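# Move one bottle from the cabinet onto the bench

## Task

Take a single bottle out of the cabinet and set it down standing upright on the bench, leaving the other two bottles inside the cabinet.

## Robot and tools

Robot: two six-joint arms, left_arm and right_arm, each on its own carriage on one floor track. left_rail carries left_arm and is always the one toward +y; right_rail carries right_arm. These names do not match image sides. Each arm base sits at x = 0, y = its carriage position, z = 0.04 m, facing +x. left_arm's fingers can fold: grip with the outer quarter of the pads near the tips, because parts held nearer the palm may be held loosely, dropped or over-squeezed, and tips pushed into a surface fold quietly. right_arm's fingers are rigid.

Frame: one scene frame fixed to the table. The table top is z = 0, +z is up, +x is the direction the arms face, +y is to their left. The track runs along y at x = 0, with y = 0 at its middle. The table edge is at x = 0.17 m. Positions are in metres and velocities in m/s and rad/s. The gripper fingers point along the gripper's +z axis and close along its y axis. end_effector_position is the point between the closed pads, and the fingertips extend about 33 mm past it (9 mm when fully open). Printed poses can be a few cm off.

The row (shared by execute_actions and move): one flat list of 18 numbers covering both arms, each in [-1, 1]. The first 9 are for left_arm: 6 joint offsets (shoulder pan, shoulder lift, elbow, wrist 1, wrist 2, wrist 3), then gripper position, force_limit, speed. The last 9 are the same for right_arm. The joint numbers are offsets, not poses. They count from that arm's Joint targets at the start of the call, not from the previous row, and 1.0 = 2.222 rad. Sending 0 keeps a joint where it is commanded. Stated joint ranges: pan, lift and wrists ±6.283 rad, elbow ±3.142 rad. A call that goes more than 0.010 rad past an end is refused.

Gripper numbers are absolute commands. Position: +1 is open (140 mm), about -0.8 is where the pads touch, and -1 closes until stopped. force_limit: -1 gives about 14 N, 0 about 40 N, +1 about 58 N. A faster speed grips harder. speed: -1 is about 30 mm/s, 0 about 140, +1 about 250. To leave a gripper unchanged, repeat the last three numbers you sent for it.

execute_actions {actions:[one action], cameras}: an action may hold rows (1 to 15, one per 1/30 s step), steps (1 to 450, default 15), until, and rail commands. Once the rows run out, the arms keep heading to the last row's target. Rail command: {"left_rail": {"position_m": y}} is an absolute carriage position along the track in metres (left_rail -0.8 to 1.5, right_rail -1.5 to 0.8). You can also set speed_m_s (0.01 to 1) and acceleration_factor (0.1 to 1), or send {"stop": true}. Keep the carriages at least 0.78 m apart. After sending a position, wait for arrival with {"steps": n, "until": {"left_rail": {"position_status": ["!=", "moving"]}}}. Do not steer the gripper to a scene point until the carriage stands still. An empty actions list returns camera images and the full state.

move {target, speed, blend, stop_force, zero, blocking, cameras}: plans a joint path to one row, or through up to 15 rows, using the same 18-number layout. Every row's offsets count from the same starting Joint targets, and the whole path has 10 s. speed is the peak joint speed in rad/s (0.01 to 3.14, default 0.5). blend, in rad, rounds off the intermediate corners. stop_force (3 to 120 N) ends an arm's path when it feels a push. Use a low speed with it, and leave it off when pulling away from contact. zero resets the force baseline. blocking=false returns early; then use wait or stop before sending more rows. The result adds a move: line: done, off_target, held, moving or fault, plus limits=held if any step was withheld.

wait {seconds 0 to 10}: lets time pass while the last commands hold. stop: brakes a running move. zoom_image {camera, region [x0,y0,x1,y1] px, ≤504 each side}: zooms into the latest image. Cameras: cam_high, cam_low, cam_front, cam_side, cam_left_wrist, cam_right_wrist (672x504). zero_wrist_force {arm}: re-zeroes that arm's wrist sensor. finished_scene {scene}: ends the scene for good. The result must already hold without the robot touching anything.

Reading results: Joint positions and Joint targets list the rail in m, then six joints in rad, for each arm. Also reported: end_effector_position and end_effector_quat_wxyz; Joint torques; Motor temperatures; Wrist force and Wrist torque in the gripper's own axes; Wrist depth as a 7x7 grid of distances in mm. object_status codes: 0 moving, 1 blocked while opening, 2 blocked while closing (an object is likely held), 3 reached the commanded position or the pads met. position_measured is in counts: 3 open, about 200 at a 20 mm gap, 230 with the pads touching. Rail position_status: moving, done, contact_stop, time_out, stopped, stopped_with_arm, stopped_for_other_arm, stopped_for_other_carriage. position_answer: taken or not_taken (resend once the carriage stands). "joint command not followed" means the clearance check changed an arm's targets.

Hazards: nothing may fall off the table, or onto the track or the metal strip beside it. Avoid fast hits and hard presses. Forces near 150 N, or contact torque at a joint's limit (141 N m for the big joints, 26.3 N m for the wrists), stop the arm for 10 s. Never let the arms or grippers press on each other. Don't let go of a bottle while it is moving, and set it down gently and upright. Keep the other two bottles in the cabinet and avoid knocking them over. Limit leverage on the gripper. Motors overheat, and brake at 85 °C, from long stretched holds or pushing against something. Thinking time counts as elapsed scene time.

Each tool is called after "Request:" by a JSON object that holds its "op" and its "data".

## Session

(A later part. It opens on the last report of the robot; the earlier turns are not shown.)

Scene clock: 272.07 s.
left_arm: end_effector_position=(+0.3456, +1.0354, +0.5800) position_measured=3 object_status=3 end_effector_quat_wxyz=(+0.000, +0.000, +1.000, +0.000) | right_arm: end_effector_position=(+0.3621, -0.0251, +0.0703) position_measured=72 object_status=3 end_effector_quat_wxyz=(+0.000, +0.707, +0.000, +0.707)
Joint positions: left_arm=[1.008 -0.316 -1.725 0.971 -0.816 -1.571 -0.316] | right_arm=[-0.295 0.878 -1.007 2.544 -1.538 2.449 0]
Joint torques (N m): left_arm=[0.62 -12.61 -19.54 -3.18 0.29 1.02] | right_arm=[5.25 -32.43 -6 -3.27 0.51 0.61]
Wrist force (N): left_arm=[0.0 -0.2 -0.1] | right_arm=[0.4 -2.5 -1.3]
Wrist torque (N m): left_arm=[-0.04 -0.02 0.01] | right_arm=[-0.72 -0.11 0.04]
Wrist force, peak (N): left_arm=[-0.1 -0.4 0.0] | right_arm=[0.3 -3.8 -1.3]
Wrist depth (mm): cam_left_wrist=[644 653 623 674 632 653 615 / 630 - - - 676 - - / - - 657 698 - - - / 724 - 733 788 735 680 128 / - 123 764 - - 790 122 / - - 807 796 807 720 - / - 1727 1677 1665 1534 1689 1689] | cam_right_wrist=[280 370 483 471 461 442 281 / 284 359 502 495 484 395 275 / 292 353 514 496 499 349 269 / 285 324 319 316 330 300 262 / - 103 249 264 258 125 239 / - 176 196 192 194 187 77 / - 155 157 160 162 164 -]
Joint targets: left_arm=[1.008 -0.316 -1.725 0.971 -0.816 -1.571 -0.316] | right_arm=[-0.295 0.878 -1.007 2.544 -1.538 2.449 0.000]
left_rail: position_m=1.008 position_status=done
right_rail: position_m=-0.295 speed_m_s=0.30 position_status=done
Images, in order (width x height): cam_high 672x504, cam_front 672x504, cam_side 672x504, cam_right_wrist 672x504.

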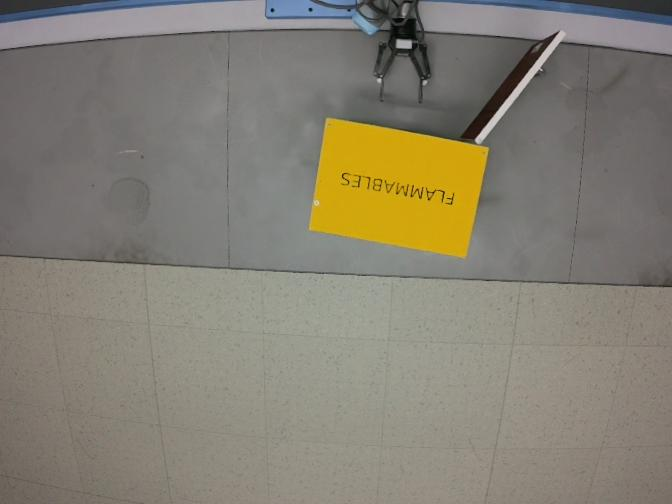

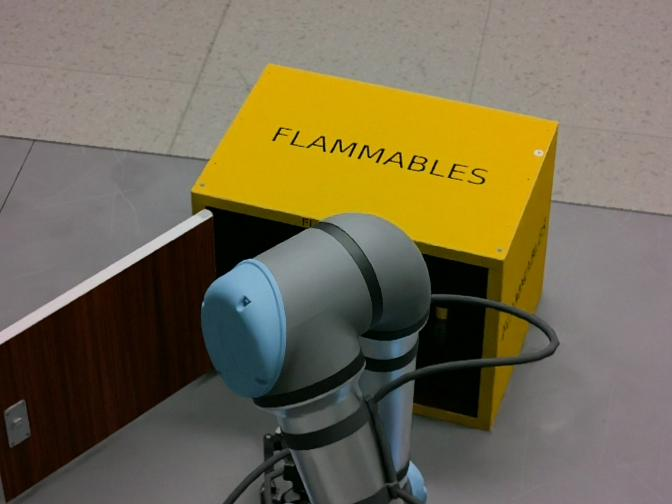

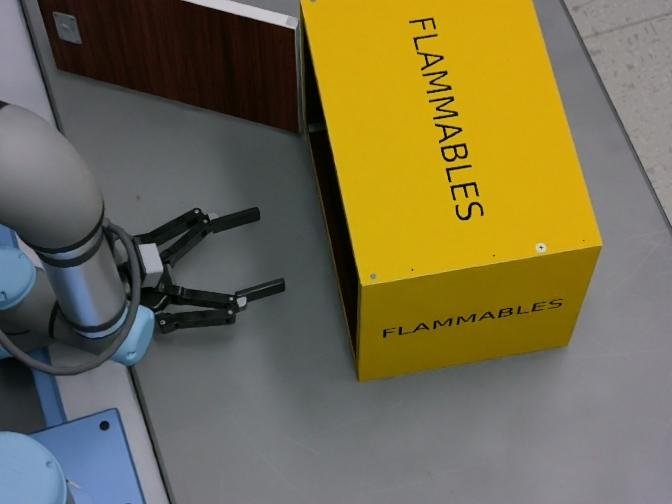

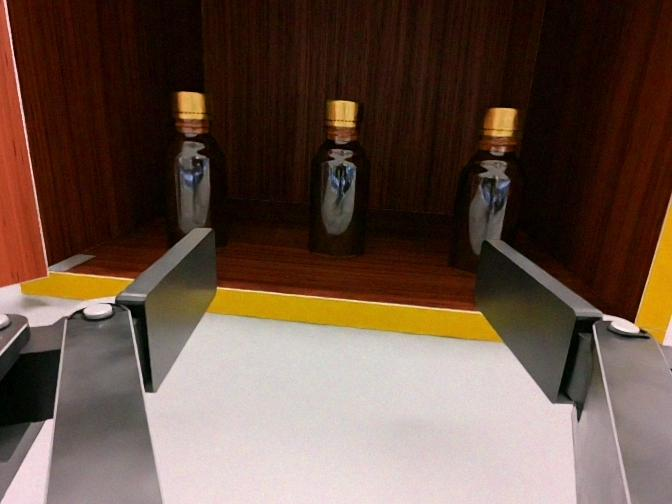

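Request:
{"op": "move", "data": {"target": [[0,0,0,0,0,0,1,1,1,-0.0977,0.0033,-0.0326,0.0292,-0.0977,0,0.45,-1,0],[0,0,0,0,0,0,1,1,1,-0.1587,0.0123,-0.0798,0.0676,-0.1588,0,0.45,-1,0]], "speed": 0.3, "blend": [0.03,0], "stop_force": 10, "cameras": ["cam_side","cam_right_wrist"]}}

Scene clock: 286.63 s.
left_arm: end_effector_position=(+0.3456, +1.0354, +0.5800) position_measured=3 object_status=3 end_effector_quat_wxyz=(+0.000, +0.000, +1.000, +0.000) | right_arm: end_effector_position=(+0.5112, -0.0251, +0.0703) position_measured=72 object_status=3 end_effector_quat_wxyz=(+0.000, +0.707, +0.000, +0.707)
Joint positions: left_arm=[1.008 -0.316 -1.725 0.971 -0.816 -1.571 -0.316] | right_arm=[-0.295 0.525 -0.98 2.367 -1.388 2.096 0]
Joint torques (N m): left_arm=[2.59 -14.06 -20.05 -3.03 0.48 1.06] | right_arm=[-9.41 -22.53 -17.69 0.24 -2.63 0.56]
Wrist force (N): left_arm=[-0.1 -0.1 -0.2] | right_arm=[0.3 -2.5 -1.5]
Wrist torque (N m): left_arm=[-0.02 0.02 0.01] | right_arm=[-0.72 -0.09 0.02]
Wrist force, peak (N): left_arm=[-0.3 -0.1 -0.4] | right_arm=[0.4 -2.4 -2.2]
Wrist depth (mm): cam_left_wrist=[646 625 660 634 649 625 622 / - 690 - - - 676 - / - 696 - 788 - 682 690 / - 713 - - - - 130 / - 123 - - - 752 121 / - - 775 - - - - / - 1677 1642 1714 1780 1677 1689] | cam_right_wrist=[253 336 342 333 324 318 309 / 161 346 359 168 341 335 295 / 164 351 378 169 354 351 151 / 170 174 308 173 358 168 148 / - 103 221 - 220 126 102 / - 150 168 170 173 159 77 / - 137 134 136 137 139 -]
Joint targets: left_arm=[1.008 -0.316 -1.725 0.971 -0.816 -1.571 -0.316] | right_arm=[-0.295 0.525 -0.980 2.367 -1.388 2.096 0.000]
left_rail: position_m=1.008 position_status=done
right_rail: position_m=-0.295 speed_m_s=0.30 position_status=done
move: done
Images, in order (width x height): cam_side 672x504, cam_right_wrist 672x504.

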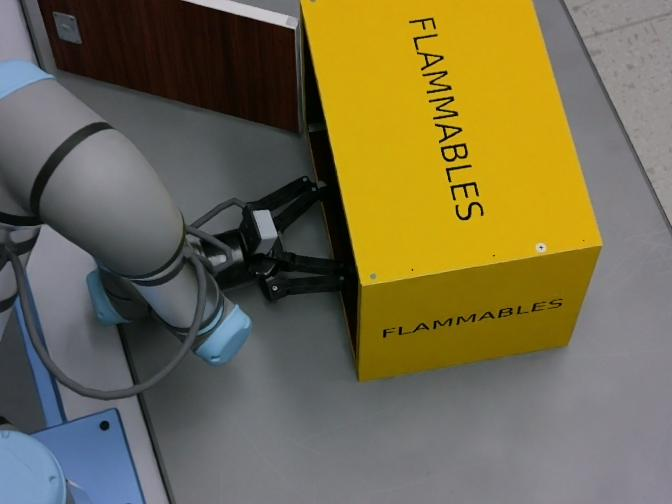

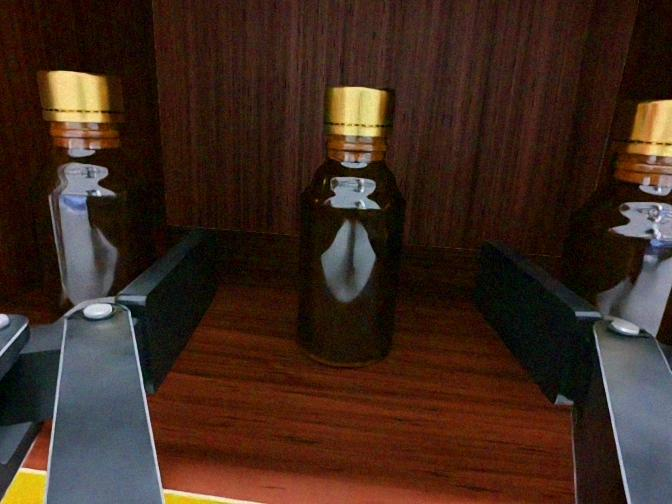

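Request:
{"op": "move", "data": {"target": [0,0,0,0,0,0,1,1,1,-0.0387,0.0137,-0.0514,0.0377,-0.0387,0,0.45,-1,0], "speed": 0.12, "stop_force": 8}}

Request:
{"op": "execute_actions", "data": {"actions": [{"rows":[[0,0,0,0,0,0,1,1,1,0,0,0,0,0,0,-1,-0.05,-1]],"steps":75}], "cameras": ["cam_right_wrist"]}}

Scene clock: 298.10 s.
left_arm: end_effector_position=(+0.3456, +1.0354, +0.5800) position_measured=3 object_status=3 end_effector_quat_wxyz=(+0.000, +0.000, +1.000, +0.000) | right_arm: end_effector_position=(+0.5723, -0.0252, +0.0703) position_measured=72 object_status=3 end_effector_quat_wxyz=(+0.000, +0.707, +0.000, +0.707)
Joint positions: left_arm=[1.008 -0.316 -1.725 0.971 -0.816 -1.571 -0.316] | right_arm=[-0.295 0.439 -0.949 2.253 -1.304 2.01 0]
Joint torques (N m): left_arm=[0.33 -12.85 -20 -2.96 0.33 1.15] | right_arm=[-9.52 -25.06 -19.59 0 -2.46 0.58]
Wrist force (N): left_arm=[-0.2 -0.2 0.1] | right_arm=[0.2 -2.6 -1.6]
Wrist torque (N m): left_arm=[-0.05 0.05 0.01] | right_arm=[-0.74 -0.05 0.01]
Wrist force, peak (N): left_arm=[-0.5 -0.1 -0.2] | right_arm=[0.1 -2.7 -2.4]
Wrist depth (mm): cam_left_wrist=[639 642 637 635 639 614 646 / - - 662 - 662 - - / 684 - - - 670 - - / - 698 752 740 711 704 130 / - 123 - 743 - - 121 / - - - 796 804 - 790 / - 1689 1642 1714 1524 1689 -] | cam_right_wrist=[244 290 285 279 272 266 261 / 256 303 299 - 280 278 271 / 261 319 316 112 294 291 284 / 264 307 303 111 304 299 296 / - 103 209 117 205 126 245 / - 149 167 121 158 159 78 / - 132 133 128 136 139 -]
Joint targets: left_arm=[1.008 -0.316 -1.725 0.971 -0.816 -1.571 -0.316] | right_arm=[-0.295 0.439 -0.949 2.253 -1.304 2.010 0.000]
left_rail: position_m=1.008 position_status=done
right_rail: position_m=-0.295 speed_m_s=0.30 position_status=done
move: done

Scene clock: 300.80 s.
left_arm: end_effector_position=(+0.3456, +1.0354, +0.5800) position_measured=3 object_status=3 end_effector_quat_wxyz=(+0.000, +0.000, +1.000, +0.000) | right_arm: end_effector_position=(+0.5723, -0.0252, +0.0703) position_measured=162 object_status=2 end_effector_quat_wxyz=(+0.000, +0.707, +0.000, +0.707)
Joint positions: left_arm=[1.008 -0.316 -1.725 0.971 -0.816 -1.571 -0.316] | right_arm=[-0.295 0.439 -0.949 2.253 -1.304 2.01 0]
Joint torques (N m): left_arm=[2.39 -13.42 -18.57 -3.02 0.38 1.07] | right_arm=[-4.74 -25.86 -18.25 0.04 -2.59 0.58]
Wrist force (N): left_arm=[0.1 0.0 0.2] | right_arm=[0.8 -2.2 -2.4]
Wrist torque (N m): left_arm=[0.00 -0.02 0.00] | right_arm=[-0.74 -0.11 0.05]
Wrist force, peak (N): left_arm=[0.3 -0.1 0.4] | right_arm=[1.1 -2.3 -2.3]
Wrist depth (mm): cam_left_wrist=[655 649 682 628 642 655 612 / 646 - - 617 - - - / - - - 676 - - - / - - - 745 - - 123 / - 124 762 750 - - 121 / - - - - - - - / - 1702 1476 1689 1689 - 1665] | cam_right_wrist=[243 290 286 277 273 265 260 / 255 304 300 - 282 277 272 / 262 318 315 112 298 291 284 / 266 307 298 112 130 302 297 / - 93 98 116 118 102 244 / - 89 72 120 127 75 76 / - - 60 128 132 - 72]
Joint targets: left_arm=[1.008 -0.316 -1.725 0.971 -0.816 -1.571 -0.316] | right_arm=[-0.295 0.439 -0.949 2.253 -1.304 2.010 0.000]
left_rail: position_m=1.008 position_status=done
right_rail: position_m=-0.295 speed_m_s=0.30 position_status=done
Images, in order (width x height): cam_right_wrist 672x504.

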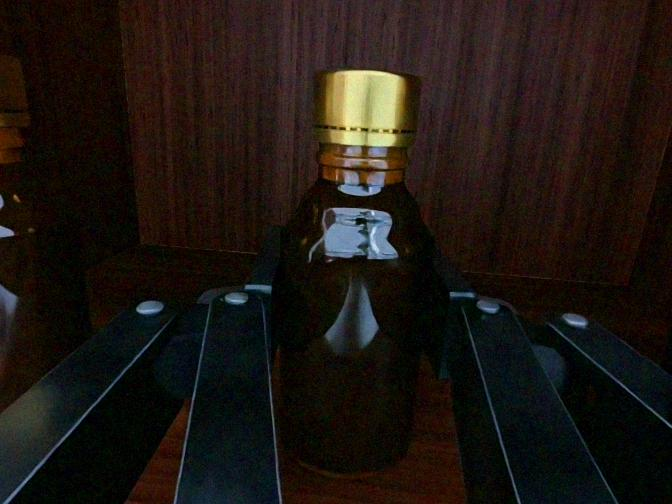

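Request:
{"op": "execute_actions", "data": {"actions": [{"rows":[[0,0,0,0,0,0,1,1,1,0,0,0,0,0,0,0.45,-0.05,-1]],"steps":45}]}}

Request:
{"op": "move", "data": {"target": [0,0,0,0,0,0,1,1,1,-0.0058,-0.0740,-0.0462,0.2491,-0.0127,0.0527,0.45,-0.05,-1], "speed": 0.3, "cameras": ["cam_right_wrist","cam_side"]}}

Scene clock: 342.83 s.
left_arm: end_effector_position=(+0.3456, +1.0354, +0.5800) position_measured=3 object_status=3 end_effector_quat_wxyz=(+0.000, +0.000, +1.000, +0.000) | right_arm: end_effector_position=(+0.5723, -0.0252, +0.0703) position_measured=72 object_status=0 end_effector_quat_wxyz=(+0.000, +0.707, +0.000, +0.707)
Joint positions: left_arm=[1.008 -0.316 -1.725 0.971 -0.816 -1.571 -0.316] | right_arm=[-0.295 0.439 -0.949 2.253 -1.304 2.01 0]
Joint torques (N m): left_arm=[2.05 -13.93 -19.97 -2.99 0.46 1.3] | right_arm=[6.52 -27.72 -13.78 -0.01 -2.04 0.75]
Wrist force (N): left_arm=[0.0 0.0 0.0] | right_arm=[0.4 -2.6 -1.4]
Wrist torque (N m): left_arm=[-0.02 0.00 0.01] | right_arm=[-0.75 -0.10 0.02]
Wrist force, peak (N): left_arm=[-0.5 0.3 0.1] | right_arm=[1.1 -2.3 -2.5]
Wrist depth (mm): cam_left_wrist=[635 639 642 644 630 623 637 / 653 - 642 - 655 639 - / - - - - - 668 - / - - 750 745 729 - 121 / - 132 764 747 733 757 121 / - 818 772 810 - - 790 / - 1689 1689 1677 1689 1702 1654] | cam_right_wrist=[243 289 285 277 272 264 261 / 255 302 298 - 280 279 272 / 262 320 318 112 296 290 285 / 267 311 277 110 296 299 296 / - 103 208 115 207 126 246 / - 149 165 121 165 159 78 / - 132 133 128 136 139 -]
Joint targets: left_arm=[1.008 -0.316 -1.725 0.971 -0.816 -1.571 -0.316] | right_arm=[-0.295 0.439 -0.949 2.253 -1.304 2.010 0.000]
left_rail: position_m=1.008 position_status=done
right_rail: position_m=-0.295 speed_m_s=0.30 position_status=done

Scene clock: 345.23 s.
left_arm: end_effector_position=(+0.3456, +1.0354, +0.5800) position_measured=3 object_status=3 end_effector_quat_wxyz=(+0.000, +0.000, +1.000, +0.000) | right_arm: end_effector_position=(+0.5726, -0.0252, +0.0703) position_measured=72 object_status=3 end_effector_quat_wxyz=(+0.000, +0.793, +0.000, +0.609)
Joint positions: left_arm=[1.008 -0.316 -1.725 0.971 -0.816 -1.571 -0.316] | right_arm=[-0.295 0.426 -1.114 2.15 -0.751 1.982 0.117]
Joint torques (N m): left_arm=[1.73 -14.4 -19.03 -3.13 0.19 1.43] | right_arm=[-10.09 -40.59 -24.34 1.3 -2.48 1.31]
Wrist force (N): left_arm=[0.0 0.1 -0.1] | right_arm=[0.6 -2.1 -1.5]
Wrist torque (N m): left_arm=[0.02 0.01 0.01] | right_arm=[-0.62 -0.12 0.01]
Wrist force, peak (N): left_arm=[0.1 -0.5 0.2] | right_arm=[0.6 -2.7 -1.6]
Wrist depth (mm): cam_left_wrist=[639 635 630 623 662 622 606 / - 676 - - - 666 - / - - 743 - - 682 - / 731 - - 731 - - 127 / - 123 - 767 - - 122 / - 796 - 812 - 845 793 / - 1727 1753 1689 1714 1677 -] | cam_right_wrist=[240 274 267 260 252 246 240 / 251 295 289 97 265 268 259 / 260 306 312 100 296 291 280 / 242 255 239 108 250 268 272 / - 103 193 108 192 126 225 / - 154 167 127 166 163 78 / - 141 142 140 147 148 -]
Joint targets: left_arm=[1.008 -0.316 -1.725 0.971 -0.816 -1.571 -0.316] | right_arm=[-0.295 0.426 -1.114 2.150 -0.751 1.982 0.117]
left_rail: position_m=1.008 position_status=done
right_rail: position_m=-0.295 speed_m_s=0.30 position_status=done
move: done
Images, in order (width x height): cam_side 672x504, cam_right_wrist 672x504.

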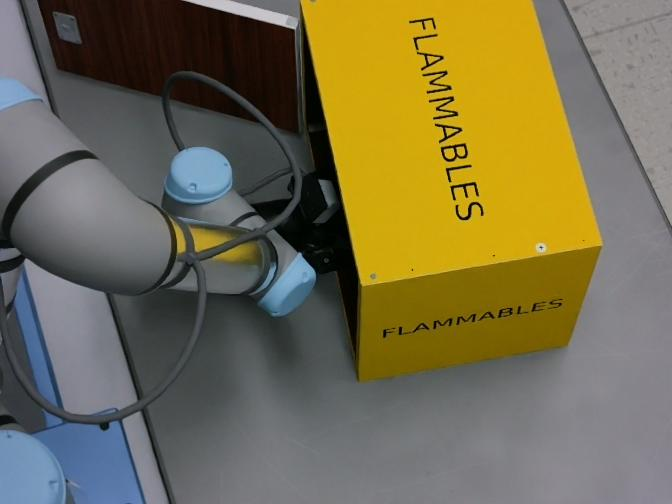

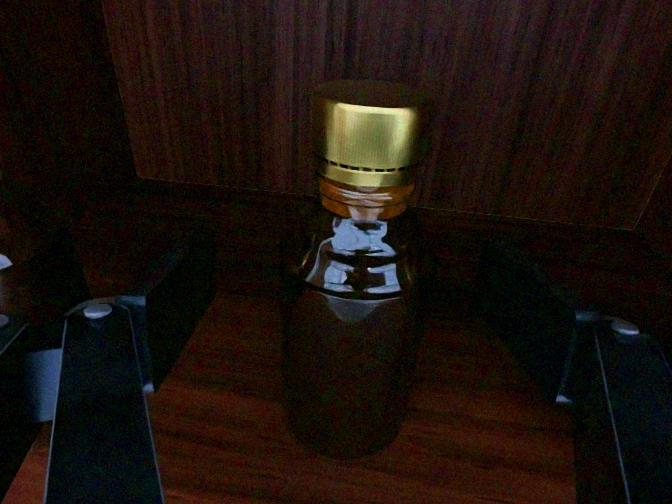

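Request:
{"op": "execute_actions", "data": {"actions": [{"rows":[[0,0,0,0,0,0,1,1,1,0,0,0,0,0,0,-1,-0.05,-1]],"steps":75}]}}

Request:
{"op": "move", "data": {"target": [[0,0,0,0,0,0,1,1,1,0,-0.0315,-0.0056,0.0371,0,0,-1,-0.05,-1],[0,0,0,0,0,0,1,1,1,0.0446,-0.0671,0.0546,0.0188,0.0426,0.0144,-1,-0.05,-1],[0,0,0,0,0,0,1,1,1,0.1055,-0.0940,0.0990,0.0135,0.1006,0.0367,-1,-0.05,-1],[0,0,0,0,0,0,1,1,1,0.1834,-0.1067,0.1225,0.0262,0.1738,0.0724,-1,-0.05,-1]], "speed": [0.1,0.2,0.25,0.25], "blend": [0.02,0.03,0.03,0], "cameras": ["cam_right_wrist","cam_side","cam_high"]}}

Scene clock: 367.20 s.
left_arm: end_effector_position=(+0.3456, +1.0354, +0.5800) position_measured=3 object_status=3 end_effector_quat_wxyz=(+0.000, +0.000, +1.000, +0.000) | right_arm: end_effector_position=(+0.5726, -0.0252, +0.0703) position_measured=162 object_status=2 end_effector_quat_wxyz=(+0.000, +0.793, +0.000, +0.609)
Joint positions: left_arm=[1.008 -0.316 -1.725 0.971 -0.816 -1.571 -0.316] | right_arm=[-0.295 0.426 -1.114 2.15 -0.751 1.982 0.117]
Joint torques (N m): left_arm=[1.32 -14.57 -20.26 -3.03 0.48 1.4] | right_arm=[-8.01 -38.86 -24.21 0.46 -1.78 0.96]
Wrist force (N): left_arm=[0.1 -0.1 0.1] | right_arm=[1.3 -2.6 -3.0]
Wrist torque (N m): left_arm=[-0.03 -0.03 0.00] | right_arm=[-0.62 -0.18 0.08]
Wrist force, peak (N): left_arm=[-0.2 0.0 0.4] | right_arm=[1.2 -2.7 -3.1]
Wrist depth (mm): cam_left_wrist=[646 655 644 641 615 610 627 / - - 651 664 - - 651 / - 694 634 - - - - / - - - 682 - - 143 / - 123 - 740 777 772 122 / - 812 - - - - - / - 1689 - 1740 1702 1880 1654] | cam_right_wrist=[240 272 266 260 253 247 239 / 252 294 291 97 265 267 258 / 260 308 311 102 292 293 282 / 243 245 249 107 262 271 274 / - 93 98 114 116 102 216 / - 89 66 127 136 76 76 / - - 60 141 148 - 72]
Joint targets: left_arm=[1.008 -0.316 -1.725 0.971 -0.816 -1.571 -0.316] | right_arm=[-0.295 0.426 -1.114 2.150 -0.751 1.982 0.117]
left_rail: position_m=1.008 position_status=done
right_rail: position_m=-0.295 speed_m_s=0.30 position_status=done

Scene clock: 370.40 s.
left_arm: end_effector_position=(+0.3456, +1.0354, +0.5800) position_measured=3 object_status=3 end_effector_quat_wxyz=(+0.000, +0.000, +1.000, +0.000) | right_arm: end_effector_position=(+0.3657, -0.0251, +0.0999) position_measured=162 object_status=2 end_effector_quat_wxyz=(+0.000, +0.793, +0.000, +0.609)
Joint positions: left_arm=[1.008 -0.316 -1.725 0.971 -0.816 -1.571 -0.316] | right_arm=[-0.295 0.833 -1.351 2.422 -0.693 2.368 0.278]
Joint torques (N m): left_arm=[2.02 -14.9 -19.36 -3.06 0.4 1.73] | right_arm=[8.21 -30.31 -5.07 1.6 2.66 1.25]
Wrist force (N): left_arm=[0.2 -0.2 0.0] | right_arm=[-2.2 -2.3 -0.6]
Wrist torque (N m): left_arm=[-0.06 -0.04 0.01] | right_arm=[-0.66 -0.06 0.02]
Wrist force, peak (N): left_arm=[0.4 -0.2 0.0] | right_arm=[1.3 -2.7 -3.0]
Wrist depth (mm): cam_left_wrist=[648 644 678 625 676 634 623 / 674 709 - - - - 653 / - 692 715 672 623 694 - / - 711 722 - 726 - 122 / - 133 775 764 - - 122 / - 810 - - 824 804 - / - 1677 1702 1689 1689 1702 1654] | cam_right_wrist=[277 360 455 448 438 421 290 / 283 335 484 96 459 372 278 / 292 350 360 101 299 341 268 / 293 302 290 108 292 313 262 / - 90 98 113 116 102 263 / - 89 66 128 131 75 76 / - - - 184 196 - 72]
Joint targets: left_arm=[1.008 -0.316 -1.725 0.971 -0.816 -1.571 -0.316] | right_arm=[-0.295 0.834 -1.351 2.422 -0.693 2.368 0.278]
left_rail: position_m=1.008 position_status=done
right_rail: position_m=-0.295 speed_m_s=0.30 position_status=done
move: done
Images, in order (width x height): cam_high 672x504, cam_side 672x504, cam_right_wrist 672x504.

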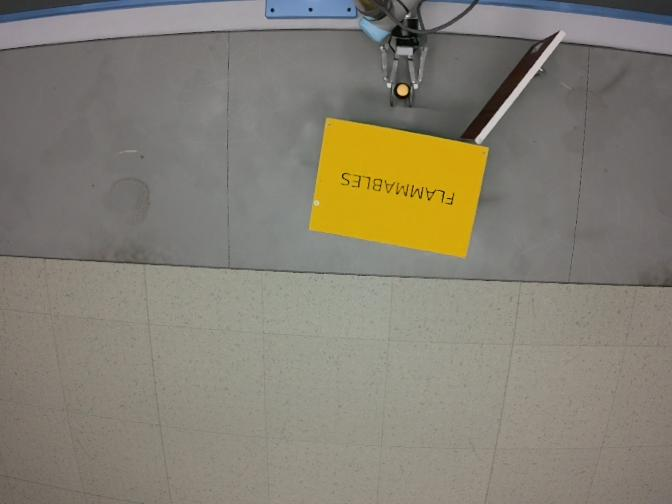

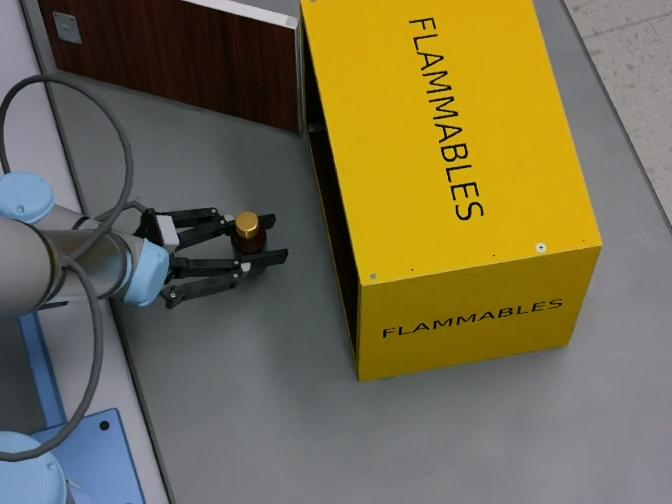

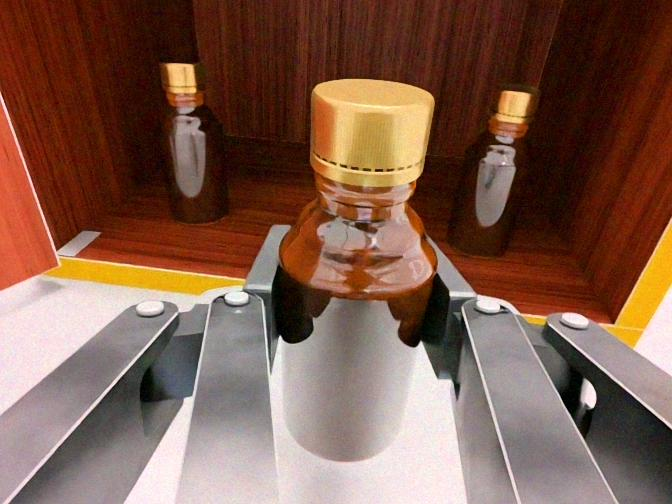

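Request:
{"op": "move", "data": {"target": [0,0,0,0,0,0,1,1,1,0,0.0824,0.0099,-0.0923,0,0,-1,-0.05,-1], "speed": 0.06, "stop_force": 4, "cameras": ["cam_right_wrist","cam_side"]}}

Scene clock: 380.27 s.
left_arm: end_effector_position=(+0.3456, +1.0354, +0.5800) position_measured=3 object_status=3 end_effector_quat_wxyz=(+0.000, +0.000, +1.000, +0.000) | right_arm: end_effector_position=(+0.3659, -0.0248, +0.0512) position_measured=162 object_status=2 end_effector_quat_wxyz=(+0.000, +0.793, +0.000, +0.609)
Joint positions: left_arm=[1.008 -0.316 -1.725 0.971 -0.816 -1.571 -0.316] | right_arm=[-0.295 0.834 -1.189 2.442 -0.874 2.368 0.278]
Joint torques (N m): left_arm=[2.53 -14.32 -19.06 -3.18 0.3 1.65] | right_arm=[3.04 -32.67 -18.75 0.52 -0.14 -0.79]
Wrist force (N): left_arm=[-0.1 -0.2 0.1] | right_arm=[-1.7 -2.3 -1.5]
Wrist torque (N m): left_arm=[-0.04 0.01 0.01] | right_arm=[-0.64 -0.17 0.02]
Wrist force, peak (N): left_arm=[-0.4 -0.2 0.2] | right_arm=[18.0 -1.0 -6.0]
Wrist depth (mm): cam_left_wrist=[642 664 646 649 635 617 625 / 690 - 649 659 628 720 680 / 696 717 - 694 686 678 686 / 729 709 680 729 698 729 136 / - 123 - - - - 121 / - - - 876 798 - - / - - 1766 1654 1677 1654 1665] | cam_right_wrist=[276 312 455 446 434 253 289 / 283 324 400 96 405 265 279 / 276 287 293 102 288 287 271 / 231 259 249 107 130 246 241 / - 90 98 113 116 102 216 / - 89 66 126 136 76 76 / - - 60 140 145 - 72]
Joint targets: left_arm=[1.008 -0.316 -1.725 0.971 -0.816 -1.571 -0.316] | right_arm=[-0.295 0.834 -1.189 2.442 -0.874 2.368 0.278]
left_rail: position_m=1.008 position_status=done
right_rail: position_m=-0.295 speed_m_s=0.30 position_status=done
move: contact (right_arm); right_arm: the wrist 1 is farthest, 0.024 rad from its target
Images, in order (width x height): cam_side 672x504, cam_right_wrist 672x504.

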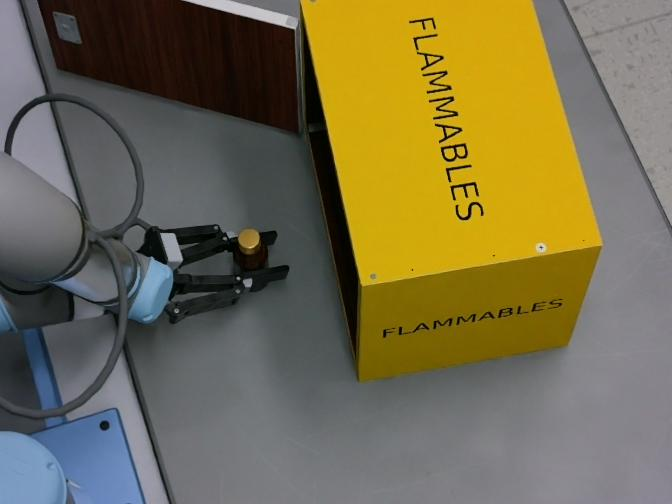

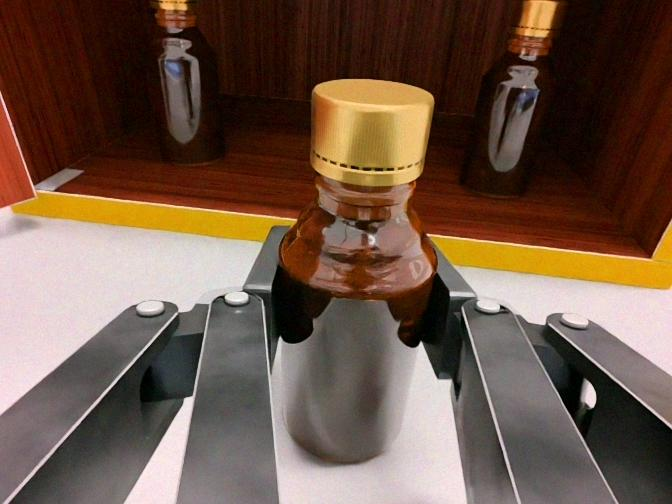

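Request:
{"op": "move", "data": {"target": [0,0,0,0,0,0,1,1,1,0,0.0045,0.0005,-0.005,0,0,-1,-0.05,-1], "speed": 0.02, "stop_force": 4}}

Scene clock: 391.20 s.
left_arm: end_effector_position=(+0.3456, +1.0354, +0.5800) position_measured=3 object_status=3 end_effector_quat_wxyz=(+0.000, +0.000, +1.000, +0.000) | right_arm: end_effector_position=(+0.3660, -0.0247, +0.0511) position_measured=162 object_status=2 end_effector_quat_wxyz=(+0.000, +0.793, +0.000, +0.609)
Joint positions: left_arm=[1.008 -0.316 -1.725 0.971 -0.816 -1.571 -0.316] | right_arm=[-0.295 0.834 -1.188 2.442 -0.875 2.368 0.278]
Joint torques (N m): left_arm=[1.68 -15.69 -19.48 -3.3 0.41 1.82] | right_arm=[0.84 -32.55 -11.67 1.88 -1.78 -0.6]
Wrist force (N): left_arm=[-0.1 0.0 0.2] | right_arm=[1.0 -2.2 -1.9]
Wrist torque (N m): left_arm=[0.00 0.02 0.01] | right_arm=[-0.58 -0.19 0.08]
Wrist force, peak (N): left_arm=[0.2 -0.1 -0.4] | right_arm=[6.6 -1.7 -3.9]
Wrist depth (mm): cam_left_wrist=[641 642 666 615 694 628 630 / 649 - - - - 630 646 / 707 - - - - - 686 / 715 - - - - 726 129 / - 132 - 762 - 752 121 / - - 807 - - 798 796 / - 1689 1780 1677 1554 1654 1630] | cam_right_wrist=[276 311 455 444 438 251 290 / 282 324 371 96 403 264 281 / 274 286 291 102 286 286 269 / 243 247 249 108 240 248 242 / - 91 98 114 116 97 217 / - 89 65 128 136 76 76 / - - 60 140 145 - 72]
Joint targets: left_arm=[1.008 -0.316 -1.725 0.971 -0.816 -1.571 -0.316] | right_arm=[-0.295 0.834 -1.188 2.442 -0.875 2.368 0.278]
left_rail: position_m=1.008 position_status=done
right_rail: position_m=-0.295 speed_m_s=0.30 position_status=done
move: contact (right_arm)

Request:
{"op": "execute_actions", "data": {"actions": [{"rows":[[0,0,0,0,0,0,1,1,1,0,0,0,0,0,0,0.45,-0.05,-1]],"steps":40}]}}

Request:
{"op": "move", "data": {"target": [[0,0,0,0,0,0,1,1,1,0.0666,0.0033,0.0027,0.0259,0.0612,0.0414,0.45,-0.05,-1],[0,0,0,0,0,0,1,1,1,0.1506,0.0218,-0.0135,0.091,0.1338,0.1207,0.45,-0.05,-1]], "speed": 0.2, "blend": [0.02,0], "cameras": ["cam_right_wrist","cam_side","cam_high"]}}

Scene clock: 404.10 s.
left_arm: end_effector_position=(+0.3456, +1.0354, +0.5800) position_measured=3 object_status=3 end_effector_quat_wxyz=(+0.000, +0.000, +1.000, +0.000) | right_arm: end_effector_position=(+0.3660, -0.0247, +0.0511) position_measured=72 object_status=0 end_effector_quat_wxyz=(+0.000, +0.793, +0.000, +0.609)
Joint positions: left_arm=[1.008 -0.316 -1.725 0.971 -0.816 -1.571 -0.316] | right_arm=[-0.295 0.834 -1.188 2.442 -0.875 2.368 0.278]
Joint torques (N m): left_arm=[2.9 -14.66 -19.95 -3.15 0.52 1.76] | right_arm=[1.82 -31.67 -10.25 -2.2 -1.68 -0.66]
Wrist force (N): left_arm=[-0.1 -0.1 0.1] | right_arm=[1.1 -2.3 -2.2]
Wrist torque (N m): left_arm=[-0.02 0.02 0.00] | right_arm=[-0.64 -0.22 0.02]
Wrist force, peak (N): left_arm=[0.2 0.4 -0.2] | right_arm=[1.1 -2.4 -2.2]
Wrist depth (mm): cam_left_wrist=[639 617 634 614 622 618 651 / - 664 - - - - 653 / - 698 - - - 682 700 / - 142 - - 715 717 128 / - 124 - - 747 785 121 / - - - - 793 782 - / - 1714 1702 1714 1727 1689 1642] | cam_right_wrist=[276 312 448 449 435 252 288 / 283 324 369 96 405 263 278 / 276 287 294 102 285 286 270 / 242 258 238 108 239 243 241 / - 103 192 113 191 126 225 / - 154 167 128 166 163 78 / - 141 142 139 146 151 -]
Joint targets: left_arm=[1.008 -0.316 -1.725 0.971 -0.816 -1.571 -0.316] | right_arm=[-0.295 0.834 -1.188 2.442 -0.875 2.368 0.278]
left_rail: position_m=1.008 position_status=done
right_rail: position_m=-0.295 speed_m_s=0.30 position_status=done

Scene clock: 406.27 s.
left_arm: end_effector_position=(+0.3456, +1.0354, +0.5800) position_measured=3 object_status=3 end_effector_quat_wxyz=(+0.000, +0.000, +1.000, +0.000) | right_arm: end_effector_position=(+0.2707, -0.0249, +0.0510) position_measured=72 object_status=3 end_effector_quat_wxyz=(+0.000, +0.793, +0.000, +0.609)
Joint positions: left_arm=[1.008 -0.316 -1.725 0.971 -0.816 -1.571 -0.316] | right_arm=[-0.295 1.168 -1.14 2.412 -0.673 2.665 0.546]
Joint torques (N m): left_arm=[3.04 -15.47 -18.57 -3.08 0.3 1.71] | right_arm=[6.54 -14.69 -17.3 3.34 3.13 1.11]
Wrist force (N): left_arm=[-0.1 -0.2 0.0] | right_arm=[1.1 -1.9 -2.1]
Wrist torque (N m): left_arm=[-0.05 0.02 0.01] | right_arm=[-0.57 -0.20 0.01]
Wrist force, peak (N): left_arm=[0.0 -0.4 -0.2] | right_arm=[1.1 -2.3 -2.4]
Wrist depth (mm): cam_left_wrist=[642 642 668 641 639 628 623 / - - - - - 642 - / - 694 692 698 686 678 - / 738 - - - - - 122 / - 124 - - - - 121 / - - - 864 - - - / - 1677 1727 1896 - 1689 1702] | cam_right_wrist=[280 387 524 514 514 381 282 / 296 380 382 184 402 389 284 / - 347 342 - 333 324 - / 244 - 252 228 258 257 275 / - 103 200 205 207 126 218 / - 154 167 169 167 164 78 / - 145 143 148 146 152 -]
Joint targets: left_arm=[1.008 -0.316 -1.725 0.971 -0.816 -1.571 -0.316] | right_arm=[-0.295 1.168 -1.140 2.412 -0.673 2.665 0.546]
left_rail: position_m=1.008 position_status=done
right_rail: position_m=-0.295 speed_m_s=0.30 position_status=done
move: done
Images, in order (width x height): cam_high 672x504, cam_side 672x504, cam_right_wrist 672x504.

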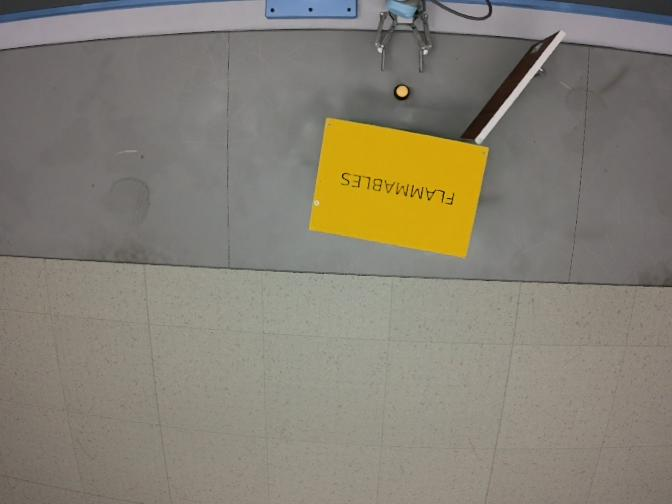

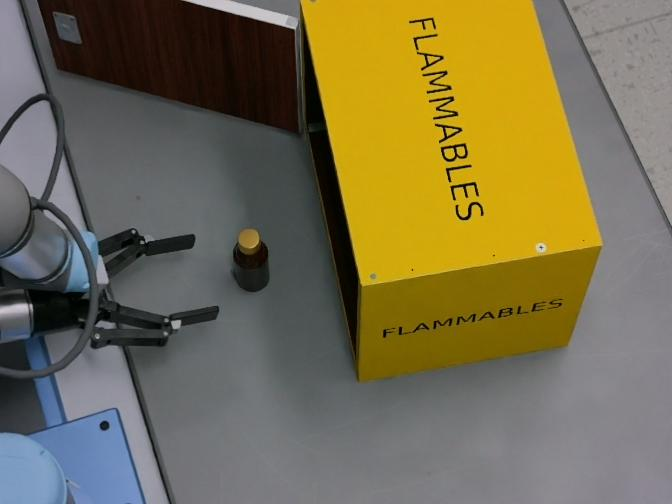

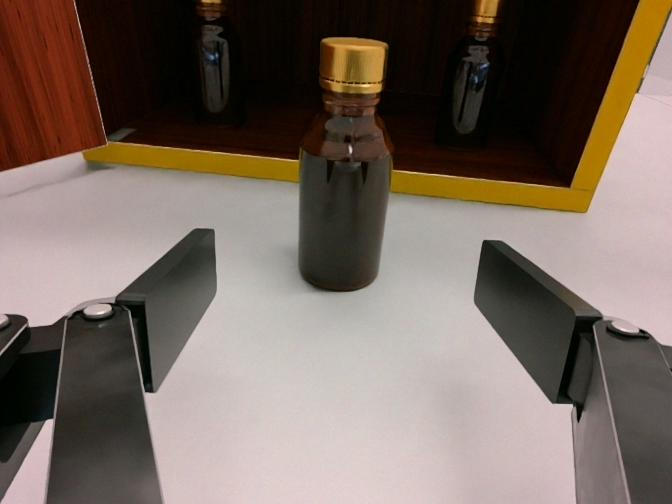

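Request:
{"op": "move", "data": {"target": [[0,0,0,0,0,0,1,1,1,-0.084,-0.0185,0.0162,-0.0651,-0.0726,-0.0793,0.45,-0.05,-1],[0,0,0,0,0,0,1,1,1,-0.1506,-0.0218,0.0135,-0.091,-0.1338,-0.1207,0.45,-0.05,-1]], "speed": 0.2, "blend": [0.02,0], "stop_force": 10}}

Request:
{"op": "execute_actions", "data": {"actions": [{"rows":[[0,0,0,0,0,0,1,1,1,0,0,0,0,0,0,-1,-0.05,-1]],"steps":75}]}}

Request:
{"op": "move", "data": {"target": [0,0,0,0,0,0,1,1,1,0,-0.0432,-0.0053,0.0487,0,0,-1,-0.05,-1], "speed": 0.1}}

Request:
{"op": "execute_actions", "data": {"actions": [{"right_rail":{"position_m":-0.8,"speed_m_s":0.25,"acceleration_factor":0.5},"steps":150,"until":{"right_rail":{"position_status":["!=","moving"]}}}], "cameras": ["cam_high","cam_right_wrist"]}}

Scene clock: 421.80 s.
left_arm: end_effector_position=(+0.3456, +1.0354, +0.5800) position_measured=3 object_status=3 end_effector_quat_wxyz=(+0.000, +0.000, +1.000, +0.000) | right_arm: end_effector_position=(+0.3660, -0.0247, +0.0511) position_measured=72 object_status=3 end_effector_quat_wxyz=(+0.000, +0.793, +0.000, +0.609)
Joint positions: left_arm=[1.008 -0.316 -1.725 0.971 -0.816 -1.571 -0.316] | right_arm=[-0.295 0.834 -1.188 2.442 -0.875 2.368 0.278]
Joint torques (N m): left_arm=[3.75 -15.02 -19.73 -3.26 0.37 1.88] | right_arm=[-9.42 -32.19 -18.36 -3.04 -1.87 -1.25]
Wrist force (N): left_arm=[0.1 0.0 0.0] | right_arm=[1.0 -2.1 -2.1]
Wrist torque (N m): left_arm=[0.00 -0.02 0.01] | right_arm=[-0.61 -0.21 0.09]
Wrist force, peak (N): left_arm=[0.4 -0.2 -0.2] | right_arm=[1.1 -2.3 -2.3]
Wrist depth (mm): cam_left_wrist=[642 630 630 649 606 598 622 / 672 - - - - 651 670 / - 709 - - - - 676 / - - - - - - 698 / - 123 - - 743 793 121 / - 864 - - 782 804 - / - 1702 1714 1608 1665 1665 1554] | cam_right_wrist=[275 313 452 446 437 252 288 / 282 322 400 96 402 265 279 / 273 284 289 102 286 287 270 / 240 260 239 108 237 242 242 / - 103 193 113 191 126 225 / - 154 165 127 165 163 77 / - 141 142 139 146 151 -]
Joint targets: left_arm=[1.008 -0.316 -1.725 0.971 -0.816 -1.571 -0.316] | right_arm=[-0.295 0.834 -1.188 2.442 -0.875 2.368 0.278]
left_rail: position_m=1.008 position_status=done
right_rail: position_m=-0.295 speed_m_s=0.30 position_status=done
move: done

Scene clock: 424.50 s.
left_arm: end_effector_position=(+0.3456, +1.0354, +0.5800) position_measured=3 object_status=3 end_effector_quat_wxyz=(+0.000, +0.000, +1.000, +0.000) | right_arm: end_effector_position=(+0.3660, -0.0247, +0.0511) position_measured=162 object_status=2 end_effector_quat_wxyz=(+0.000, +0.793, +0.000, +0.609)
Joint positions: left_arm=[1.008 -0.316 -1.725 0.971 -0.816 -1.571 -0.316] | right_arm=[-0.295 0.834 -1.188 2.442 -0.875 2.368 0.278]
Joint torques (N m): left_arm=[3.42 -16.73 -19.79 -3.28 0.4 1.93] | right_arm=[-8.69 -30.22 -16.23 -1.73 -1.66 -1.25]
Wrist force (N): left_arm=[0.0 0.1 -0.1] | right_arm=[1.9 -2.3 -2.6]
Wrist torque (N m): left_arm=[0.02 0.00 0.01] | right_arm=[-0.57 -0.28 0.17]
Wrist force, peak (N): left_arm=[0.1 0.3 -0.5] | right_arm=[2.0 -2.4 -2.8]
Wrist depth (mm): cam_left_wrist=[644 634 644 627 641 657 630 / 672 664 655 678 - 649 649 / - 672 682 - - - 660 / - - 726 704 704 711 126 / - 124 - - - - 121 / - 793 - 793 833 764 - / - 1689 1630 1740 1702 1619 1740] | cam_right_wrist=[274 311 452 450 434 253 290 / 283 324 372 96 401 264 279 / 275 285 292 102 285 287 270 / 243 247 248 108 130 247 241 / - 93 98 113 116 98 207 / - 89 66 127 136 76 76 / - - 60 140 146 - 72]
Joint targets: left_arm=[1.008 -0.316 -1.725 0.971 -0.816 -1.571 -0.316] | right_arm=[-0.295 0.834 -1.188 2.442 -0.875 2.368 0.278]
left_rail: position_m=1.008 position_status=done
right_rail: position_m=-0.295 speed_m_s=0.30 position_status=done

Scene clock: 426.00 s.
left_arm: end_effector_position=(+0.3456, +1.0354, +0.5800) position_measured=3 object_status=3 end_effector_quat_wxyz=(+0.000, +0.000, +1.000, +0.000) | right_arm: end_effector_position=(+0.3665, -0.0242, +0.0797) position_measured=162 object_status=2 end_effector_quat_wxyz=(+0.000, +0.793, +0.000, +0.609)
Joint positions: left_arm=[1.008 -0.316 -1.725 0.971 -0.816 -1.571 -0.316] | right_arm=[-0.295 0.834 -1.284 2.43 -0.767 2.368 0.278]
Joint torques (N m): left_arm=[3.25 -14.88 -19.61 -3.14 0.47 1.93] | right_arm=[-6.94 -31.45 -21.84 1.5 -1.07 -1.39]
Wrist force (N): left_arm=[-0.2 0.2 0.0] | right_arm=[-1.8 -1.9 -1.4]
Wrist torque (N m): left_arm=[0.04 0.05 0.01] | right_arm=[-0.56 -0.13 0.10]
Wrist force, peak (N): left_arm=[-0.4 -0.2 0.1] | right_arm=[1.9 -2.2 -2.8]
Wrist depth (mm): cam_left_wrist=[635 634 634 620 627 639 646 / 702 - 678 - - 653 - / 690 - - 740 688 - - / 717 - - 715 - 740 122 / - 124 - - - - 121 / - 788 - - - 775 - / - 1689 1727 1702 1689 1689 -] | cam_right_wrist=[273 342 456 451 438 413 291 / 282 325 481 96 456 271 280 / 291 328 329 102 337 352 272 / 279 279 271 108 121 287 259 / 253 90 98 113 115 102 250 / - 89 66 128 131 76 76 / - - - 164 175 - 72]
Joint targets: left_arm=[1.008 -0.316 -1.725 0.971 -0.816 -1.571 -0.316] | right_arm=[-0.295 0.834 -1.284 2.430 -0.767 2.368 0.278]
left_rail: position_m=1.008 position_status=done
right_rail: position_m=-0.295 speed_m_s=0.30 position_status=done
move: done

Scene clock: 429.00 s.
left_arm: end_effector_position=(+0.3456, +1.0354, +0.5800) position_measured=3 object_status=3 end_effector_quat_wxyz=(+0.000, +0.000, +1.000, +0.000) | right_arm: end_effector_position=(+0.3665, -0.5292, +0.0798) position_measured=162 object_status=2 end_effector_quat_wxyz=(+0.000, +0.793, +0.000, +0.609)
Joint positions: left_arm=[1.008 -0.316 -1.725 0.971 -0.816 -1.571 -0.316] | right_arm=[-0.8 0.834 -1.284 2.43 -0.767 2.368 0.278]
Joint torques (N m): left_arm=[2.66 -15.86 -19.84 -3.2 0.5 2.15] | right_arm=[-3.32 -27.56 -10.35 0.85 -0.17 -1.14]
Wrist force (N): left_arm=[0.1 -0.1 -0.1] | right_arm=[-1.7 -2.1 -1.4]
Wrist torque (N m): left_arm=[-0.01 -0.01 0.01] | right_arm=[-0.60 -0.16 0.10]
Wrist force, peak (N): left_arm=[0.4 0.1 -0.1] | right_arm=[-1.8 -2.8 -1.6]
Wrist depth (mm): cam_left_wrist=[648 641 644 620 617 648 615 / 688 659 648 - 660 625 - / 738 662 713 - - 662 - / - 717 - - - - 130 / - 124 - - - - 121 / - 788 - - 810 713 793 / - 1714 1714 1642 1665 1608 1654] | cam_right_wrist=[406 - - - - - - / 434 3575 - 93 97 - - / 366 401 - 102 106 468 504 / 291 281 122 107 116 309 321 / - 93 98 111 116 102 260 / - 89 65 128 131 76 75 / - - - 164 - - 72]
Joint targets: left_arm=[1.008 -0.316 -1.725 0.971 -0.816 -1.571 -0.316] | right_arm=[-0.800 0.834 -1.284 2.430 -0.767 2.368 0.278]
Tool commands: left_gripper/position=+1.0 left_gripper/force_limit=+1.0 left_gripper/speed=+1.0 right_gripper/position=-1.0 right_gripper/force_limit=-0.05 right_gripper/speed=-1.0
left_rail: position_m=1.008 position_status=done
right_rail: position_m=-0.800 speed_m_s=0.25 position_status=done
Images, in order (width x height): cam_high 672x504, cam_right_wrist 672x504.

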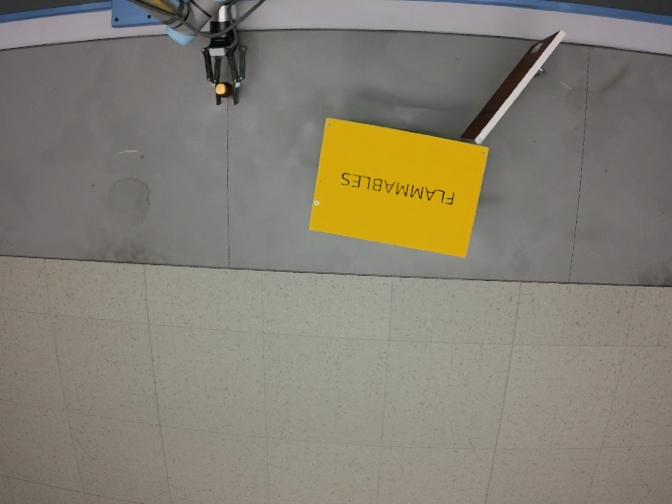

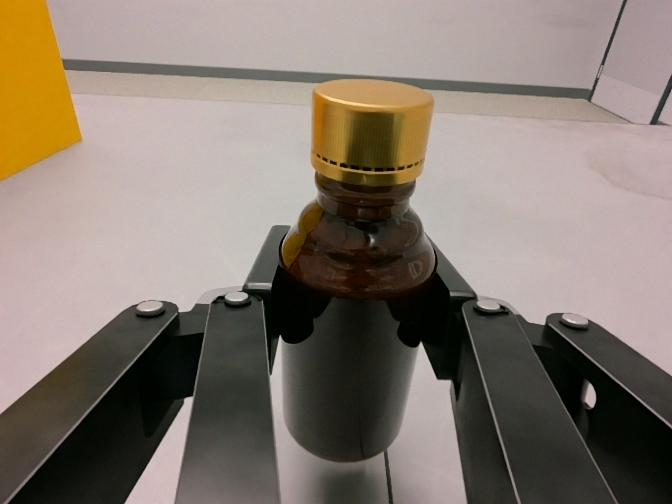

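Request:
{"op": "move", "data": {"target": [[0,0,0,0,0,0,1,1,1,0,0.035,0.0043,-0.0395,0,0,-1,-0.05,-1],[0,0,0,0,0,0,1,1,1,0,0.0447,0.0055,-0.0504,0,0,-1,-0.05,-1]], "speed": [0.06,0.02], "stop_force": 4}}

Request:
{"op": "execute_actions", "data": {"actions": [{"rows":[[0,0,0,0,0,0,1,1,1,0,0,0,0,0,0,0.45,-0.05,-1]],"steps":40}]}}

Request:
{"op": "move", "data": {"target": [[0,0,0,0,0,0,1,1,1,0.0666,0.0033,0.0027,0.0259,0.0612,0.0414,0.45,-0.05,-1],[0,0,0,0,0,0,1,1,1,0.1506,0.0218,-0.0135,0.091,0.1338,0.1207,0.45,-0.05,-1]], "speed": 0.25, "blend": [0.02,0], "cameras": ["cam_right_wrist","cam_side","cam_high"]}}

Scene clock: 444.33 s.
left_arm: end_effector_position=(+0.3456, +1.0354, +0.5800) position_measured=3 object_status=3 end_effector_quat_wxyz=(+0.000, +0.000, +1.000, +0.000) | right_arm: end_effector_position=(+0.3659, -0.5298, +0.0511) position_measured=162 object_status=2 end_effector_quat_wxyz=(+0.000, +0.793, +0.000, +0.609)
Joint positions: left_arm=[1.008 -0.316 -1.725 0.971 -0.816 -1.571 -0.316] | right_arm=[-0.8 0.834 -1.188 2.442 -0.875 2.368 0.278]
Joint torques (N m): left_arm=[3.58 -16.34 -19.4 -3.32 0.21 2.31] | right_arm=[4.71 -31.96 -13.56 1.56 1.37 -1.23]
Wrist force (N): left_arm=[-0.2 0.1 0.1] | right_arm=[1.1 -2.4 -1.9]
Wrist torque (N m): left_arm=[0.02 0.04 0.01] | right_arm=[-0.60 -0.27 0.16]
Wrist force, peak (N): left_arm=[-0.1 0.0 0.5] | right_arm=[7.7 -1.8 -4.1]
Wrist depth (mm): cam_left_wrist=[648 639 639 622 617 644 634 / - - - - - - - / - 709 - - - 700 664 / 733 - - - - - 135 / - 124 735 - - 752 121 / - - 793 - - - 804 / - 1677 1702 1714 1677 1714 1642] | cam_right_wrist=[420 - - - 4720 - 3371 / 418 - 462 93 97 - 562 / 319 308 384 102 314 346 359 / 242 246 236 108 121 257 275 / - 90 98 113 116 102 216 / - 89 65 134 136 76 76 / - - 60 141 146 - 72]
Joint targets: left_arm=[1.008 -0.316 -1.725 0.971 -0.816 -1.571 -0.316] | right_arm=[-0.800 0.834 -1.188 2.442 -0.875 2.368 0.278]
left_rail: position_m=1.008 position_status=done
right_rail: position_m=-0.800 speed_m_s=0.25 position_status=done
move: contact (right_arm); path passed 1 of 2 targets

Scene clock: 446.47 s.
left_arm: end_effector_position=(+0.3456, +1.0354, +0.5800) position_measured=3 object_status=3 end_effector_quat_wxyz=(+0.000, +0.000, +1.000, +0.000) | right_arm: end_effector_position=(+0.3660, -0.5298, +0.0511) position_measured=72 object_status=0 end_effector_quat_wxyz=(+0.000, +0.793, +0.000, +0.609)
Joint positions: left_arm=[1.008 -0.316 -1.725 0.971 -0.816 -1.571 -0.316] | right_arm=[-0.8 0.834 -1.188 2.442 -0.875 2.368 0.278]
Joint torques (N m): left_arm=[3.3 -16.26 -19.78 -3.31 0.31 2.03] | right_arm=[4.11 -31.69 -19.66 -0.31 1.61 -0.98]
Wrist force (N): left_arm=[0.1 -0.1 -0.2] | right_arm=[1.0 -2.2 -2.1]
Wrist torque (N m): left_arm=[-0.03 -0.02 0.00] | right_arm=[-0.63 -0.21 0.10]
Wrist force, peak (N): left_arm=[-0.1 -0.4 0.2] | right_arm=[1.3 -2.4 -2.2]
Wrist depth (mm): cam_left_wrist=[644 637 642 634 632 635 599 / 641 - 672 659 646 655 - / - - 698 - 644 664 - / - - - - 715 - 129 / - 124 827 - 772 - 121 / - 821 - 812 752 - - / - 1807 1689 1630 1740 1677 1807] | cam_right_wrist=[416 4370 - - - 5244 4214 / 419 - - 96 473 - - / 319 325 338 102 110 353 351 / 242 257 239 107 241 268 276 / - 103 192 113 192 126 224 / - 154 167 126 166 163 77 / - 141 142 140 145 151 -]
Joint targets: left_arm=[1.008 -0.316 -1.725 0.971 -0.816 -1.571 -0.316] | right_arm=[-0.800 0.834 -1.188 2.442 -0.875 2.368 0.278]
left_rail: position_m=1.008 position_status=done
right_rail: position_m=-0.800 speed_m_s=0.25 position_status=done

Scene clock: 448.30 s.
left_arm: end_effector_position=(+0.3456, +1.0354, +0.5800) position_measured=3 object_status=3 end_effector_quat_wxyz=(+0.000, +0.000, +1.000, +0.000) | right_arm: end_effector_position=(+0.2707, -0.5299, +0.0510) position_measured=72 object_status=3 end_effector_quat_wxyz=(+0.000, +0.793, +0.000, +0.609)
Joint positions: left_arm=[1.008 -0.316 -1.725 0.971 -0.816 -1.571 -0.316] | right_arm=[-0.8 1.168 -1.14 2.412 -0.673 2.665 0.546]
Joint torques (N m): left_arm=[2.57 -16.66 -19.91 -3.3 0.23 2.12] | right_arm=[7.76 -16.61 -17.08 3.39 2.98 1.28]
Wrist force (N): left_arm=[0.0 -0.1 -0.1] | right_arm=[1.1 -2.0 -2.3]
Wrist torque (N m): left_arm=[-0.01 0.00 0.02] | right_arm=[-0.59 -0.21 0.01]
Wrist force, peak (N): left_arm=[0.5 -0.4 0.0] | right_arm=[0.8 -2.1 -2.8]
Wrist depth (mm): cam_left_wrist=[644 641 657 610 649 596 623 / 657 - - - 659 - 646 / 700 - - - 635 - 664 / 724 142 - 883 698 - 123 / - 123 - - - - 121 / - - - 845 798 815 - / - - 1727 1689 1665 1495 1880] | cam_right_wrist=[445 - - 178 - - - / 435 487 - 186 - - - / - 331 336 192 361 372 385 / 242 255 252 218 265 271 278 / - 103 199 196 208 126 226 / - 154 167 169 172 164 78 / - 146 143 149 146 153 -]
Joint targets: left_arm=[1.008 -0.316 -1.725 0.971 -0.816 -1.571 -0.316] | right_arm=[-0.800 1.168 -1.140 2.412 -0.673 2.665 0.546]
left_rail: position_m=1.008 position_status=done
right_rail: position_m=-0.800 speed_m_s=0.25 position_status=done
move: done
Images, in order (width x height): cam_high 672x504, cam_side 672x504, cam_right_wrist 672x504.

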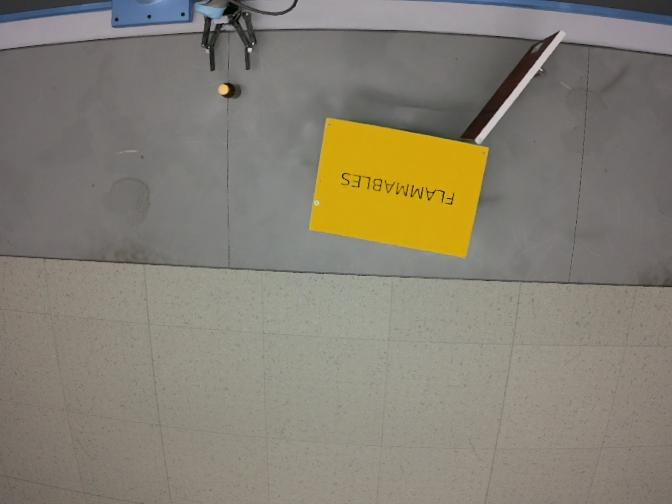

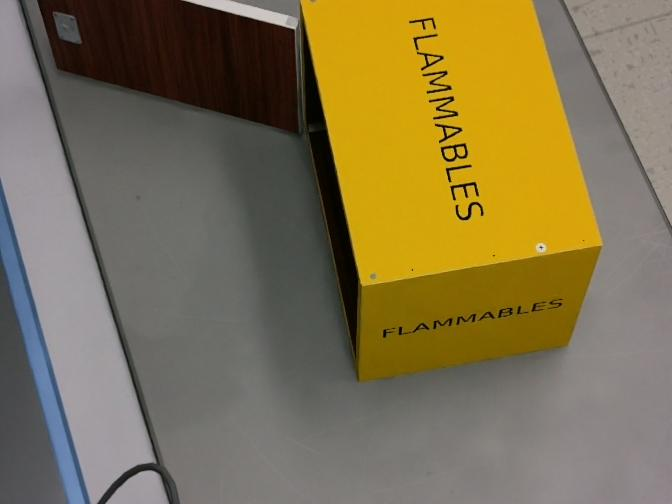

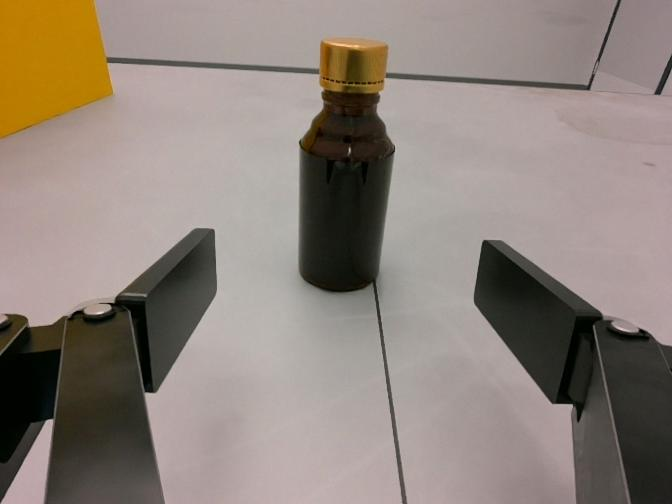

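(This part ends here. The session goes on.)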